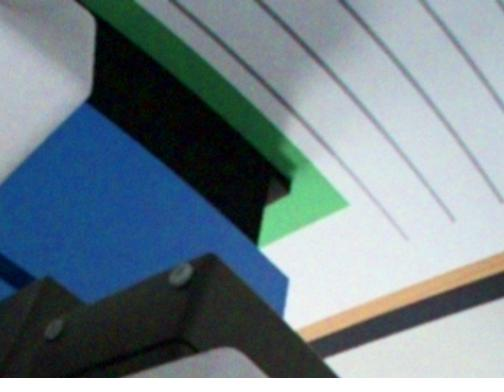

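Request:
{"method": "move", "body": {"arm1": {"joints": {"joint2_rad": 2.44, "joint3_rad": 1.73, "joint4_rad": -1.305}, "min_time_s": 1.5}, "cameras": []}}

Scene clock: 2284.03 s.
Joint torques (N m): arm1=[-0.15 -20.48 5.11 -0.81 0.02 -0.08] | arm2=[-1.79 2.67 9.39 1.39 -0.16 -0.12] | arm3=[-2.37 2.02 10.13 1.62 0.01 -0.22]
Heat: arm1: hottest joint2_rad 31 °C; arm2: hottest joint3_rad 39 °C; arm3: hottest joint3_rad 45 °C.
move: arm1 done
Joint velocities: within noise
arm1.joint_positions: joint1_rad=+1.606 joint2_rad=+2.454 joint3_rad=+1.740 joint4_rad=-1.295 joint5_rad=-0.038 joint6_rad=+0.082 hand_index_mcp=-0.984 hand_index_abd=+0.002 hand_index_pip=+0.579 hand_index_dip=+0.699 hand_middle_mcp=-0.989 hand_middle_abd=+0.003 hand_middle_pip=+0.578 hand_middle_dip=+0.699 hand_ring_mcp=-0.928 hand_ring_abd=+0.001 hand_ring_pip=+0.900 hand_ring_dip=+0.696 hand_thumb_cmc=+0.711 hand_thumb_axl=+0.677 hand_thumb_mcp=+0.224 hand_thumb_ipl=+0.169 hand_current_limit=+0.400 hand_speed=-0.700
arm1.joint_status: all done
arm1.hand_state: goal,goal,goal,goal,goal,goal,goal,goal,blocked,goal,goal,goal,goal,goal,goal,goal
arm1.index_mcp_current_ma: 52
arm1.index_abd_current_ma: 4
arm1.index_pip_current_ma: 6
arm1.index_dip_current_ma: 6
arm1.middle_mcp_current_ma: 34
arm1.middle_abd_current_ma: 7
arm1.middle_pip_current_ma: 5
arm1.middle_dip_current_ma: 6
arm1.ring_mcp_current_ma: 74
arm1.ring_abd_current_ma: 3
arm1.ring_pip_current_ma: 0
arm1.ring_dip_current_ma: 0
arm1.thumb_cmc_current_ma: -7
arm1.thumb_axl_current_ma: -2
arm1.thumb_mcp_current_ma: -7
arm1.thumb_ipl_current_ma: 3
arm1.hand_goal_index_mcp: -1.000
arm1.hand_goal_index_abd: 0.000
arm1.hand_goal_index_pip: 0.576
arm1.hand_goal_index_dip: 0.696
arm1.hand_goal_middle_mcp: -1.000
arm1.hand_goal_middle_abd: 0.000
arm1.hand_goal_middle_pip: 0.576
arm1.hand_goal_middle_dip: 0.696
arm1.hand_goal_ring_mcp: -0.950
arm1.hand_goal_ring_abd: 0.000
arm1.hand_goal_ring_pip: 0.900
arm1.hand_goal_ring_dip: 0.696
arm1.hand_goal_thumb_cmc: 0.714
arm1.hand_goal_thumb_axl: 0.678
arm1.hand_goal_thumb_mcp: 0.226
arm1.hand_goal_thumb_ipl: 0.168
arm1.hand: x=+0.6185 y=-1.4344 z=+0.6312 quat_wxyz=(-0.216, +0.975, +0.046, -0.009) (m; scene frame)
arm1.hand_target: x=+0.6132 y=-1.4322 z=+0.6370 quat_wxyz=(-0.219, +0.975, +0.048, -0.007) (m; scene frame)
arm1.hand_status: not commanded
arm2, arm3: as last shown
pictures: none
No camera images: "cameras" was empty.

Request:
{"method": "move", "body": {"arm1": {"joints": {"joint2_rad": 2.44, "joint3_rad": 1.705, "joint4_rad": -1.335}, "min_time_s": 1.0}, "cameras": []}}

Scene clock: 2290.50 s.
Joint torques (N m): arm1=[-0.73 -20.07 4.82 -0.85 0 -0.09] | arm2=[-1.79 2.67 9.37 1.4 -0.16 -0.13] | arm3=[-2.49 1.96 10.19 1.59 0.02 -0.22]
Heat: arm1: hottest joint2_rad 32 °C; arm2: hottest joint3_rad 39 °C; arm3: hottest joint3_rad 45 °C.
move: arm1 done
Joint velocities: within noise
arm1.joint_positions: joint1_rad=+1.606 joint2_rad=+2.454 joint3_rad=+1.713 joint4_rad=-1.325 joint5_rad=-0.038 joint6_rad=+0.082 hand_index_mcp=-0.984 hand_index_abd=+0.002 hand_index_pip=+0.579 hand_index_dip=+0.699 hand_middle_mcp=-0.989 hand_middle_abd=+0.003 hand_middle_pip=+0.578 hand_middle_dip=+0.699 hand_ring_mcp=-0.928 hand_ring_abd=+0.001 hand_ring_pip=+0.900 hand_ring_dip=+0.696 hand_thumb_cmc=+0.711 hand_thumb_axl=+0.677 hand_thumb_mcp=+0.224 hand_thumb_ipl=+0.169 hand_current_limit=+0.400 hand_speed=-0.700
arm1.joint_status: all done
arm1.hand_state: goal,goal,goal,goal,goal,goal,goal,goal,blocked,goal,goal,goal,goal,goal,goal,goal
arm1.index_mcp_current_ma: 52
arm1.index_abd_current_ma: 4
arm1.index_pip_current_ma: 6
arm1.index_dip_current_ma: 6
arm1.middle_mcp_current_ma: 34
arm1.middle_abd_current_ma: 7
arm1.middle_pip_current_ma: 5
arm1.middle_dip_current_ma: 6
arm1.ring_mcp_current_ma: 74
arm1.ring_abd_current_ma: 3
arm1.ring_pip_current_ma: 0
arm1.ring_dip_current_ma: 0
arm1.thumb_cmc_current_ma: -7
arm1.thumb_axl_current_ma: -2
arm1.thumb_mcp_current_ma: -7
arm1.thumb_ipl_current_ma: 3
arm1.hand_goal_index_mcp: -1.000
arm1.hand_goal_index_abd: 0.000
arm1.hand_goal_index_pip: 0.576
arm1.hand_goal_index_dip: 0.696
arm1.hand_goal_middle_mcp: -1.000
arm1.hand_goal_middle_abd: 0.000
arm1.hand_goal_middle_pip: 0.576
arm1.hand_goal_middle_dip: 0.696
arm1.hand_goal_ring_mcp: -0.950
arm1.hand_goal_ring_abd: 0.000
arm1.hand_goal_ring_pip: 0.900
arm1.hand_goal_ring_dip: 0.696
arm1.hand_goal_thumb_cmc: 0.714
arm1.hand_goal_thumb_axl: 0.678
arm1.hand_goal_thumb_mcp: 0.226
arm1.hand_goal_thumb_ipl: 0.168
arm1.hand: x=+0.6146 y=-1.4131 z=+0.6254 quat_wxyz=(-0.243, +0.969, +0.045, -0.012) (m; scene frame)
arm1.hand_target: x=+0.6097 y=-1.4120 z=+0.6318 quat_wxyz=(-0.245, +0.968, +0.047, -0.010) (m; scene frame)
arm1.hand_status: not commanded
arm2, arm3: as last shown
pictures: none
No camera images: "cameras" was empty.

Request:
{"method": "move", "body": {"arm1": {"joints": {"joint2_rad": 2.50, "joint3_rad": 1.75, "joint4_rad": -1.33}, "min_time_s": 1.0}, "cameras": ["arm1_cam_wrist"]}}

Request:
{"method": "zoom_image", "body": {"camera": "arm1_cam_wrist", "region": [340, 0, 540, 150]}}

Scene clock: 2309.27 s.
Joint torques (N m): arm1=[-0.5 -16.97 7.92 -0.76 -0.01 -0.08] | arm2=[-1.73 2.67 9.37 1.39 -0.17 -0.12] | arm3=[-2.43 2.08 10.17 1.59 0.02 -0.23]
Heat: arm1: hottest joint2_rad 34 °C; arm2: hottest joint3_rad 40 °C; arm3: hottest joint3_rad 45 °C.
move: arm1 done
Joint velocities: within noise
arm1.joint_positions: joint1_rad=+1.606 joint2_rad=+2.472 joint3_rad=+1.717 joint4_rad=-1.325 joint5_rad=-0.038 joint6_rad=+0.082 hand_index_mcp=-0.984 hand_index_abd=+0.002 hand_index_pip=+0.579 hand_index_dip=+0.699 hand_middle_mcp=-0.989 hand_middle_abd=+0.003 hand_middle_pip=+0.578 hand_middle_dip=+0.699 hand_ring_mcp=-0.928 hand_ring_abd=+0.001 hand_ring_pip=+0.900 hand_ring_dip=+0.696 hand_thumb_cmc=+0.711 hand_thumb_axl=+0.677 hand_thumb_mcp=+0.224 hand_thumb_ipl=+0.169 hand_current_limit=+0.400 hand_speed=-0.700
arm1.joint_status: all done
arm1.hand_state: goal,goal,goal,goal,goal,goal,goal,goal,blocked,goal,goal,goal,goal,goal,goal,goal
arm1.index_mcp_current_ma: 52
arm1.index_abd_current_ma: 4
arm1.index_pip_current_ma: 6
arm1.index_dip_current_ma: 6
arm1.middle_mcp_current_ma: 34
arm1.middle_abd_current_ma: 7
arm1.middle_pip_current_ma: 5
arm1.middle_dip_current_ma: 6
arm1.ring_mcp_current_ma: 74
arm1.ring_abd_current_ma: 3
arm1.ring_pip_current_ma: 0
arm1.ring_dip_current_ma: 0
arm1.thumb_cmc_current_ma: -7
arm1.thumb_axl_current_ma: -2
arm1.thumb_mcp_current_ma: -7
arm1.thumb_ipl_current_ma: 3
arm1.hand_goal_index_mcp: -1.000
arm1.hand_goal_index_abd: 0.000
arm1.hand_goal_index_pip: 0.576
arm1.hand_goal_index_dip: 0.696
arm1.hand_goal_middle_mcp: -1.000
arm1.hand_goal_middle_abd: 0.000
arm1.hand_goal_middle_pip: 0.576
arm1.hand_goal_middle_dip: 0.696
arm1.hand_goal_ring_mcp: -0.950
arm1.hand_goal_ring_abd: 0.000
arm1.hand_goal_ring_pip: 0.900
arm1.hand_goal_ring_dip: 0.696
arm1.hand_goal_thumb_cmc: 0.714
arm1.hand_goal_thumb_axl: 0.678
arm1.hand_goal_thumb_mcp: 0.226
arm1.hand_goal_thumb_ipl: 0.168
arm1.hand: x=+0.6139 y=-1.4094 z=+0.6161 quat_wxyz=(-0.250, +0.967, +0.045, -0.013) (m; scene frame)
arm1.hand_target: x=+0.6106 y=-1.4165 z=+0.6079 quat_wxyz=(-0.250, +0.967, +0.047, -0.011) (m; scene frame)
arm1.hand_status: not commanded
arm2, arm3: as last shown
pictures: arm1_cam_wrist
camera_calibration:
arm1_cam_wrist: T_world_to_cam=[[-0.737319, -0.600186, -0.310061, -0.165085], [-0.413664, 0.0382594, 0.909626, -0.304405], [-0.534082, 0.798945, -0.276485, 1.74697], [0, 0, 0, 1]] pos_world=[0.685385, -1.48317, 0.70872]

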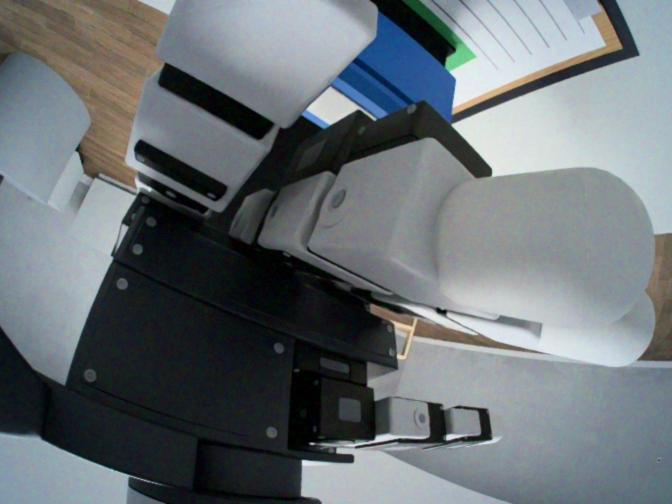

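Scaled by 2.520 from the camera's 672x504 image, which has a finer 960x720 frame.

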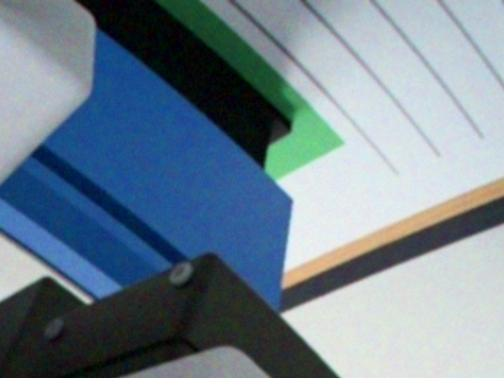

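Request:
{"method": "move", "body": {"arm1": {"joints": {"joint2_rad": 2.50, "joint3_rad": 1.775, "joint4_rad": -1.33}, "min_time_s": 0.8}, "cameras": []}}

Request:
{"method": "move", "body": {"arm1": {"joints": {"joint2_rad": 2.55, "joint3_rad": 1.775, "joint4_rad": -1.33}, "min_time_s": 1.0}, "cameras": ["room_b", "arm1_cam_wrist"]}}

Request:
{"method": "zoom_image", "body": {"camera": "room_b", "region": [650, 310, 730, 390]}}

Scene clock: 2345.87 s.
Joint torques (N m): arm1=[-0.79 -16.79 8.27 -0.66 -0.03 -0.12] | arm2=[-1.73 2.67 9.4 1.39 -0.16 -0.12] | arm3=[-2.37 2.02 10.17 1.55 0.02 -0.23]
Heat: arm1: hottest joint2_rad 34 °C; arm2: hottest joint3_rad 40 °C; arm3: hottest joint3_rad 45 °C.
move: arm1 done
Joint velocities: within noise
arm1.joint_positions: joint1_rad=+1.606 joint2_rad=+2.472 joint3_rad=+1.740 joint4_rad=-1.325 joint5_rad=-0.038 joint6_rad=+0.082 hand_index_mcp=-0.984 hand_index_abd=+0.002 hand_index_pip=+0.579 hand_index_dip=+0.699 hand_middle_mcp=-0.989 hand_middle_abd=+0.003 hand_middle_pip=+0.578 hand_middle_dip=+0.699 hand_ring_mcp=-0.928 hand_ring_abd=+0.001 hand_ring_pip=+0.900 hand_ring_dip=+0.696 hand_thumb_cmc=+0.711 hand_thumb_axl=+0.677 hand_thumb_mcp=+0.224 hand_thumb_ipl=+0.169 hand_current_limit=+0.400 hand_speed=-0.700
arm1.joint_status: all done
arm1.hand_state: goal,goal,goal,goal,goal,goal,goal,goal,blocked,goal,goal,goal,goal,goal,goal,goal
arm1.index_mcp_current_ma: 52
arm1.index_abd_current_ma: 4
arm1.index_pip_current_ma: 6
arm1.index_dip_current_ma: 6
arm1.middle_mcp_current_ma: 34
arm1.middle_abd_current_ma: 7
arm1.middle_pip_current_ma: 5
arm1.middle_dip_current_ma: 6
arm1.ring_mcp_current_ma: 74
arm1.ring_abd_current_ma: 3
arm1.ring_pip_current_ma: 0
arm1.ring_dip_current_ma: 0
arm1.thumb_cmc_current_ma: -7
arm1.thumb_axl_current_ma: -2
arm1.thumb_mcp_current_ma: -7
arm1.thumb_ipl_current_ma: 3
arm1.hand_goal_index_mcp: -1.000
arm1.hand_goal_index_abd: 0.000
arm1.hand_goal_index_pip: 0.576
arm1.hand_goal_index_dip: 0.696
arm1.hand_goal_middle_mcp: -1.000
arm1.hand_goal_middle_abd: 0.000
arm1.hand_goal_middle_pip: 0.576
arm1.hand_goal_middle_dip: 0.696
arm1.hand_goal_ring_mcp: -0.950
arm1.hand_goal_ring_abd: 0.000
arm1.hand_goal_ring_pip: 0.900
arm1.hand_goal_ring_dip: 0.696
arm1.hand_goal_thumb_cmc: 0.714
arm1.hand_goal_thumb_axl: 0.678
arm1.hand_goal_thumb_mcp: 0.226
arm1.hand_goal_thumb_ipl: 0.168
arm1.hand: x=+0.6161 y=-1.4212 z=+0.6216 quat_wxyz=(-0.239, +0.970, +0.045, -0.012) (m; scene frame)
arm1.hand_target: x=+0.6127 y=-1.4290 z=+0.6138 quat_wxyz=(-0.238, +0.970, +0.047, -0.009) (m; scene frame)
arm1.hand_status: not commanded
arm2, arm3: as last shown
pictures: none
No camera images: "cameras" was empty.

Scene clock: 2347.27 s.
Joint torques (N m): arm1=[-0.97 -16.44 8.01 -0.99 0.03 -0.11] | arm2=[-1.79 2.61 9.39 1.39 -0.16 -0.12] | arm3=[-2.43 2.02 10.11 1.61 0.02 -0.22]
Heat: arm1: hottest joint2_rad 34 °C; arm2: hottest joint3_rad 40 °C; arm3: hottest joint3_rad 45 °C.
move: arm1 done
Joint velocities: within noise
arm1.joint_positions: joint1_rad=+1.606 joint2_rad=+2.520 joint3_rad=+1.740 joint4_rad=-1.325 joint5_rad=-0.038 joint6_rad=+0.082 hand_index_mcp=-0.984 hand_index_abd=+0.002 hand_index_pip=+0.579 hand_index_dip=+0.699 hand_middle_mcp=-0.989 hand_middle_abd=+0.003 hand_middle_pip=+0.578 hand_middle_dip=+0.699 hand_ring_mcp=-0.928 hand_ring_abd=+0.001 hand_ring_pip=+0.900 hand_ring_dip=+0.696 hand_thumb_cmc=+0.711 hand_thumb_axl=+0.677 hand_thumb_mcp=+0.224 hand_thumb_ipl=+0.169 hand_current_limit=+0.400 hand_speed=-0.700
arm1.joint_status: all done
arm1.hand_state: goal,goal,goal,goal,goal,goal,goal,goal,blocked,goal,goal,goal,goal,goal,goal,goal
arm1.index_mcp_current_ma: 52
arm1.index_abd_current_ma: 4
arm1.index_pip_current_ma: 6
arm1.index_dip_current_ma: 6
arm1.middle_mcp_current_ma: 34
arm1.middle_abd_current_ma: 7
arm1.middle_pip_current_ma: 5
arm1.middle_dip_current_ma: 6
arm1.ring_mcp_current_ma: 74
arm1.ring_abd_current_ma: 3
arm1.ring_pip_current_ma: 0
arm1.ring_dip_current_ma: 0
arm1.thumb_cmc_current_ma: -7
arm1.thumb_axl_current_ma: -2
arm1.thumb_mcp_current_ma: -7
arm1.thumb_ipl_current_ma: 3
arm1.hand_goal_index_mcp: -1.000
arm1.hand_goal_index_abd: 0.000
arm1.hand_goal_index_pip: 0.576
arm1.hand_goal_index_dip: 0.696
arm1.hand_goal_middle_mcp: -1.000
arm1.hand_goal_middle_abd: 0.000
arm1.hand_goal_middle_pip: 0.576
arm1.hand_goal_middle_dip: 0.696
arm1.hand_goal_ring_mcp: -0.950
arm1.hand_goal_ring_abd: 0.000
arm1.hand_goal_ring_pip: 0.900
arm1.hand_goal_ring_dip: 0.696
arm1.hand_goal_thumb_cmc: 0.714
arm1.hand_goal_thumb_axl: 0.678
arm1.hand_goal_thumb_mcp: 0.226
arm1.hand_goal_thumb_ipl: 0.168
arm1.hand: x=+0.6131 y=-1.4049 z=+0.5941 quat_wxyz=(-0.262, +0.964, +0.045, -0.015) (m; scene frame)
arm1.hand_target: x=+0.6098 y=-1.4118 z=+0.5848 quat_wxyz=(-0.262, +0.964, +0.046, -0.012) (m; scene frame)
arm1.hand_status: not commanded
arm2, arm3: as last shown
pictures: arm1_cam_wrist, room_b
camera_calibration:
arm1_cam_wrist: T_world_to_cam=[[-0.738691, -0.59256, -0.32126, -0.151666], [-0.409577, 0.0160645, 0.912134, -0.320059], [-0.535333, 0.805366, -0.254566, 1.73371], [0, 0, 0, 1]] pos_world=[0.684991, -1.481, 0.684557]

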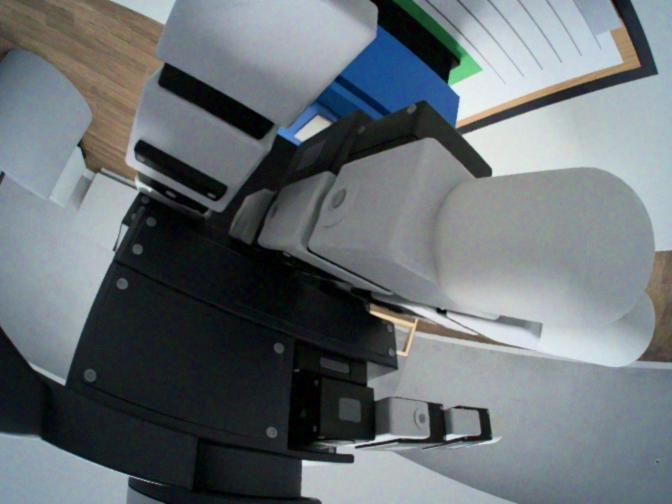

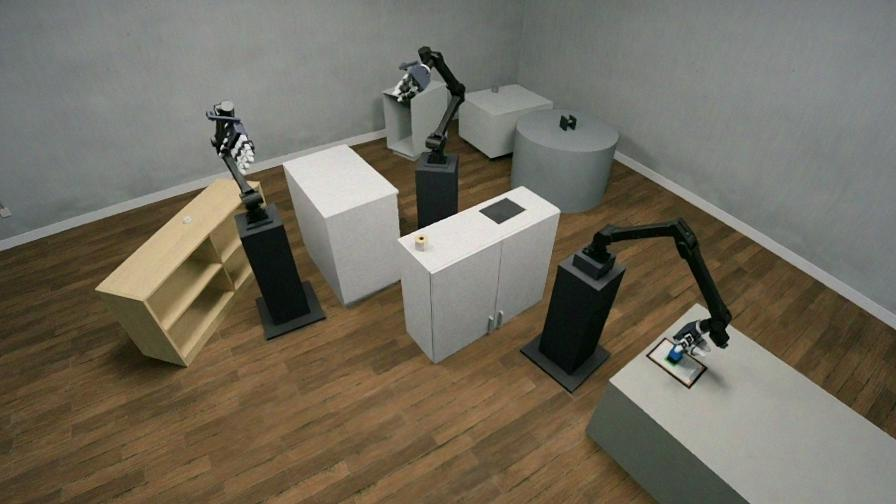

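Scaled by 6.300 from the camera's 896x504 image, which has a finer 1280x720 frame.

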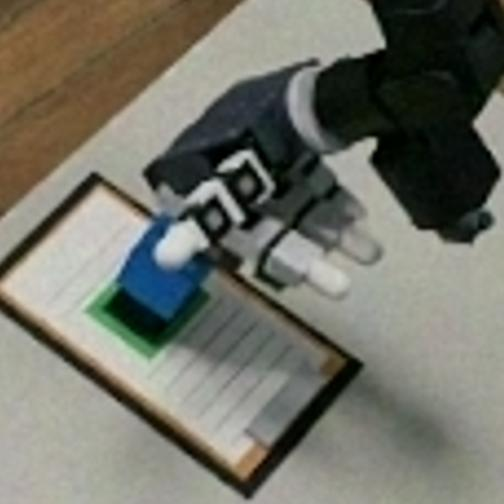

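Request:
{"method": "move", "body": {"arm1": {"joints": {"joint2_rad": 2.58, "joint3_rad": 1.775, "joint4_rad": -1.33}, "min_time_s": 1.0}, "cameras": []}}

Request:
{"method": "move", "body": {"arm1": {"joints": {"joint2_rad": 2.63, "joint3_rad": 1.76, "joint4_rad": -1.32}, "min_time_s": 1.0}, "cameras": ["arm1_cam_wrist"]}}

Request:
{"method": "zoom_image", "body": {"camera": "arm1_cam_wrist", "region": [340, 0, 540, 150]}}

Scene clock: 2357.37 s.
Joint torques (N m): arm1=[-0.56 -15.85 7.21 -0.8 0.01 -0.1] | arm2=[-1.73 2.73 9.39 1.39 -0.16 -0.13] | arm3=[-2.43 2.14 10.14 1.58 0.01 -0.23]
Heat: arm1: hottest joint2_rad 34 °C; arm2: hottest joint3_rad 40 °C; arm3: hottest joint3_rad 45 °C.
move: arm1 done
Joint velocities: within noise
arm1.joint_positions: joint1_rad=+1.606 joint2_rad=+2.542 joint3_rad=+1.745 joint4_rad=-1.325 joint5_rad=-0.038 joint6_rad=+0.082 hand_index_mcp=-0.984 hand_index_abd=+0.002 hand_index_pip=+0.579 hand_index_dip=+0.699 hand_middle_mcp=-0.993 hand_middle_abd=+0.003 hand_middle_pip=+0.578 hand_middle_dip=+0.699 hand_ring_mcp=-0.928 hand_ring_abd=+0.001 hand_ring_pip=+0.900 hand_ring_dip=+0.696 hand_thumb_cmc=+0.711 hand_thumb_axl=+0.677 hand_thumb_mcp=+0.224 hand_thumb_ipl=+0.169 hand_current_limit=+0.400 hand_speed=-0.700
arm1.joint_status: all done
arm1.hand_state: goal,goal,goal,goal,goal,goal,goal,goal,blocked,goal,goal,goal,goal,goal,goal,goal
arm1.index_mcp_current_ma: 52
arm1.index_abd_current_ma: 4
arm1.index_pip_current_ma: 6
arm1.index_dip_current_ma: 6
arm1.middle_mcp_current_ma: 21
arm1.middle_abd_current_ma: 7
arm1.middle_pip_current_ma: 5
arm1.middle_dip_current_ma: 6
arm1.ring_mcp_current_ma: 74
arm1.ring_abd_current_ma: 3
arm1.ring_pip_current_ma: 0
arm1.ring_dip_current_ma: 0
arm1.thumb_cmc_current_ma: -7
arm1.thumb_axl_current_ma: -2
arm1.thumb_mcp_current_ma: -7
arm1.thumb_ipl_current_ma: 3
arm1.hand_goal_index_mcp: -1.000
arm1.hand_goal_index_abd: 0.000
arm1.hand_goal_index_pip: 0.576
arm1.hand_goal_index_dip: 0.696
arm1.hand_goal_middle_mcp: -1.000
arm1.hand_goal_middle_abd: 0.000
arm1.hand_goal_middle_pip: 0.576
arm1.hand_goal_middle_dip: 0.696
arm1.hand_goal_ring_mcp: -0.950
arm1.hand_goal_ring_abd: 0.000
arm1.hand_goal_ring_pip: 0.900
arm1.hand_goal_ring_dip: 0.696
arm1.hand_goal_thumb_cmc: 0.714
arm1.hand_goal_thumb_axl: 0.678
arm1.hand_goal_thumb_mcp: 0.226
arm1.hand_goal_thumb_ipl: 0.168
arm1.hand: x=+0.6121 y=-1.3993 z=+0.5828 quat_wxyz=(-0.270, +0.962, +0.045, -0.016) (m; scene frame)
arm1.hand_target: x=+0.6079 y=-1.4008 z=+0.5678 quat_wxyz=(-0.276, +0.960, +0.046, -0.014) (m; scene frame)
arm1.hand_status: not commanded
arm2.joint_positions: joint1_rad=-0.387 joint2_rad=+0.596 joint3_rad=+1.389 joint4_rad=-1.190 joint5_rad=+0.003 joint6_rad=+2.017 hand_index_mcp=-0.201 hand_index_abd=+0.005 hand_index_pip=+0.578 hand_index_dip=+0.699 hand_middle_mcp=-0.201 hand_middle_abd=+0.007 hand_middle_pip=+0.578 hand_middle_dip=+0.698 hand_ring_mcp=+0.751 hand_ring_abd=+0.002 hand_ring_pip=+0.577 hand_ring_dip=+0.696 hand_thumb_cmc=-0.562 hand_thumb_axl=+0.675 hand_thumb_mcp=+0.427 hand_thumb_ipl=+0.169 hand_current_limit=+0.400 hand_speed=-0.800
arm2.joint_status: not commanded
arm2.hand_state: goal,goal,goal,goal,goal,goal,goal,goal,goal,goal,goal,goal,goal,goal,goal,goal
arm2.index_mcp_current_ma: -2
arm2.index_abd_current_ma: 18
arm2.index_pip_current_ma: 9
arm2.index_dip_current_ma: 11
arm2.middle_mcp_current_ma: -2
arm2.middle_abd_current_ma: 24
arm2.middle_pip_current_ma: 9
arm2.middle_dip_current_ma: 9
arm2.ring_mcp_current_ma: -11
arm2.ring_abd_current_ma: 7
arm2.ring_pip_current_ma: 3
arm2.ring_dip_current_ma: 0
arm2.thumb_cmc_current_ma: 33
arm2.thumb_axl_current_ma: -12
arm2.thumb_mcp_current_ma: -16
arm2.thumb_ipl_current_ma: 7
arm2.hand_goal_index_mcp: -0.200
arm2.hand_goal_index_abd: 0.000
arm2.hand_goal_index_pip: 0.576
arm2.hand_goal_index_dip: 0.696
arm2.hand_goal_middle_mcp: -0.200
arm2.hand_goal_middle_abd: 0.000
arm2.hand_goal_middle_pip: 0.576
arm2.hand_goal_middle_dip: 0.696
arm2.hand_goal_ring_mcp: 0.754
arm2.hand_goal_ring_abd: 0.000
arm2.hand_goal_ring_pip: 0.576
arm2.hand_goal_ring_dip: 0.696
arm2.hand_goal_thumb_cmc: -0.570
arm2.hand_goal_thumb_axl: 0.678
arm2.hand_goal_thumb_mcp: 0.430
arm2.hand_goal_thumb_ipl: 0.168
arm2.hand: x=+0.0856 y=+0.3135 z=+1.3713 quat_wxyz=(+0.494, +0.019, -0.833, +0.248) (m; scene frame)
arm2.hand_target: x=+0.0900 y=+0.3180 z=+1.3869 quat_wxyz=(+0.504, +0.010, -0.826, +0.253) (m; scene frame)
arm2.hand_status: not commanded
arm3.joint_positions: joint1_rad=+0.213 joint2_rad=+0.596 joint3_rad=+1.362 joint4_rad=-1.284 joint5_rad=+0.102 joint6_rad=+1.110 hand_index_mcp=+0.756 hand_index_abd=+0.001 hand_index_pip=+0.577 hand_index_dip=+0.696 hand_middle_mcp=+0.756 hand_middle_abd=+0.001 hand_middle_pip=+0.577 hand_middle_dip=+0.696 hand_ring_mcp=+0.756 hand_ring_abd=+0.001 hand_ring_pip=+0.577 hand_ring_dip=+0.696 hand_thumb_cmc=+0.716 hand_thumb_axl=+0.677 hand_thumb_mcp=+0.225 hand_thumb_ipl=+0.168 hand_current_limit=+0.400 hand_speed=-0.600
arm3.joint_status: not commanded
arm3.hand_state: goal,goal,goal,goal,goal,goal,goal,goal,goal,goal,goal,goal,goal,goal,goal,goal
arm3.index_mcp_current_ma: 1
arm3.index_abd_current_ma: 0
arm3.index_pip_current_ma: 0
arm3.index_dip_current_ma: 0
arm3.middle_mcp_current_ma: 1
arm3.middle_abd_current_ma: 0
arm3.middle_pip_current_ma: 0
arm3.middle_dip_current_ma: 0
arm3.ring_mcp_current_ma: 2
arm3.ring_abd_current_ma: 0
arm3.ring_pip_current_ma: 0
arm3.ring_dip_current_ma: 0
arm3.thumb_cmc_current_ma: 1
arm3.thumb_axl_current_ma: 0
arm3.thumb_mcp_current_ma: -1
arm3.thumb_ipl_current_ma: 0
arm3.hand_goal_index_mcp: 0.754
arm3.hand_goal_index_abd: 0.000
arm3.hand_goal_index_pip: 0.576
arm3.hand_goal_index_dip: 0.696
arm3.hand_goal_middle_mcp: 0.754
arm3.hand_goal_middle_abd: 0.000
arm3.hand_goal_middle_pip: 0.576
arm3.hand_goal_middle_dip: 0.696
arm3.hand_goal_ring_mcp: 0.754
arm3.hand_goal_ring_abd: 0.000
arm3.hand_goal_ring_pip: 0.576
arm3.hand_goal_ring_dip: 0.696
arm3.hand_goal_thumb_cmc: 0.714
arm3.hand_goal_thumb_axl: 0.678
arm3.hand_goal_thumb_mcp: 0.226
arm3.hand_goal_thumb_ipl: 0.168
arm3.hand: x=-0.8977 y=+0.2067 z=+1.3473 quat_wxyz=(+0.427, +0.759, -0.415, +0.264) (m; scene frame)
arm3.hand_target: x=-0.9013 y=+0.2133 z=+1.3623 quat_wxyz=(+0.436, +0.754, -0.413, +0.265) (m; scene frame)
arm3.hand_status: not commanded
pictures: none
No camera images: "cameras" was empty.

Scene clock: 2358.70 s.
Joint torques (N m): arm1=[-0.79 -13.16 5.74 -0.31 0.02 -0.08] | arm2=[-1.79 2.67 9.39 1.39 -0.16 -0.13] | arm3=[-2.37 2.02 10.15 1.57 0.01 -0.22]
Heat: arm1: hottest joint2_rad 34 °C; arm2: hottest joint3_rad 40 °C; arm3: hottest joint3_rad 45 °C.
move: arm1 done
Joint velocities: within noise
arm1.joint_positions: joint1_rad=+1.606 joint2_rad=+2.561 joint3_rad=+1.752 joint4_rad=-1.328 joint5_rad=-0.038 joint6_rad=+0.082 hand_index_mcp=-0.990 hand_index_abd=+0.002 hand_index_pip=+0.579 hand_index_dip=+0.699 hand_middle_mcp=-1.000 hand_middle_abd=+0.003 hand_middle_pip=+0.578 hand_middle_dip=+0.699 hand_ring_mcp=-0.928 hand_ring_abd=+0.001 hand_ring_pip=+0.900 hand_ring_dip=+0.696 hand_thumb_cmc=+0.711 hand_thumb_axl=+0.677 hand_thumb_mcp=+0.224 hand_thumb_ipl=+0.169 hand_current_limit=+0.400 hand_speed=-0.700
arm1.joint_status: all done
arm1.hand_state: goal,goal,goal,goal,goal,goal,goal,goal,blocked,goal,goal,goal,goal,goal,goal,goal
arm1.index_mcp_current_ma: 30
arm1.index_abd_current_ma: 4
arm1.index_pip_current_ma: 6
arm1.index_dip_current_ma: 6
arm1.middle_mcp_current_ma: 0
arm1.middle_abd_current_ma: 7
arm1.middle_pip_current_ma: 5
arm1.middle_dip_current_ma: 6
arm1.ring_mcp_current_ma: 74
arm1.ring_abd_current_ma: 3
arm1.ring_pip_current_ma: 0
arm1.ring_dip_current_ma: 0
arm1.thumb_cmc_current_ma: -7
arm1.thumb_axl_current_ma: -2
arm1.thumb_mcp_current_ma: -7
arm1.thumb_ipl_current_ma: 3
arm1.hand_goal_index_mcp: -1.000
arm1.hand_goal_index_abd: 0.000
arm1.hand_goal_index_pip: 0.576
arm1.hand_goal_index_dip: 0.696
arm1.hand_goal_middle_mcp: -1.000
arm1.hand_goal_middle_abd: 0.000
arm1.hand_goal_middle_pip: 0.576
arm1.hand_goal_middle_dip: 0.696
arm1.hand_goal_ring_mcp: -0.950
arm1.hand_goal_ring_abd: 0.000
arm1.hand_goal_ring_pip: 0.900
arm1.hand_goal_ring_dip: 0.696
arm1.hand_goal_thumb_cmc: 0.714
arm1.hand_goal_thumb_axl: 0.678
arm1.hand_goal_thumb_mcp: 0.226
arm1.hand_goal_thumb_ipl: 0.168
arm1.hand: x=+0.6114 y=-1.3955 z=+0.5740 quat_wxyz=(-0.277, +0.960, +0.044, -0.017) (m; scene frame)
arm1.hand_target: x=+0.6036 y=-1.3756 z=+0.5370 quat_wxyz=(-0.303, +0.952, +0.045, -0.017) (m; scene frame)
arm1.hand_status: not commanded
arm2, arm3: as last shown
pictures: arm1_cam_wrist
camera_calibration:
arm1_cam_wrist: T_world_to_cam=[[-0.740542, -0.582305, -0.335437, -0.130145], [-0.404217, -0.0127805, 0.914574, -0.347457], [-0.536848, 0.81287, -0.225913, 1.71506], [0, 0, 0, 1]] pos_world=[0.683898, -1.47434, 0.661574]

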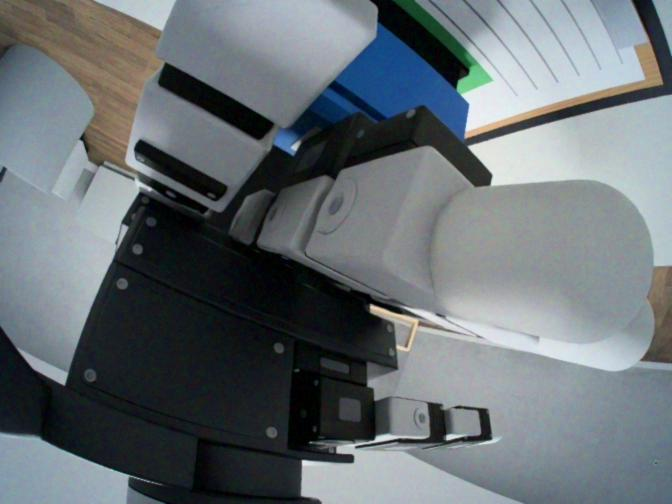

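Scaled by 2.520 from the camera's 672x504 image, which has a finer 960x720 frame.

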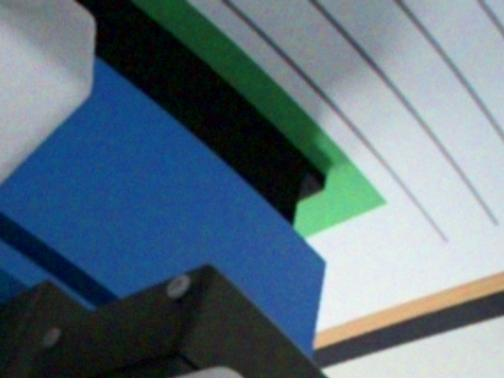

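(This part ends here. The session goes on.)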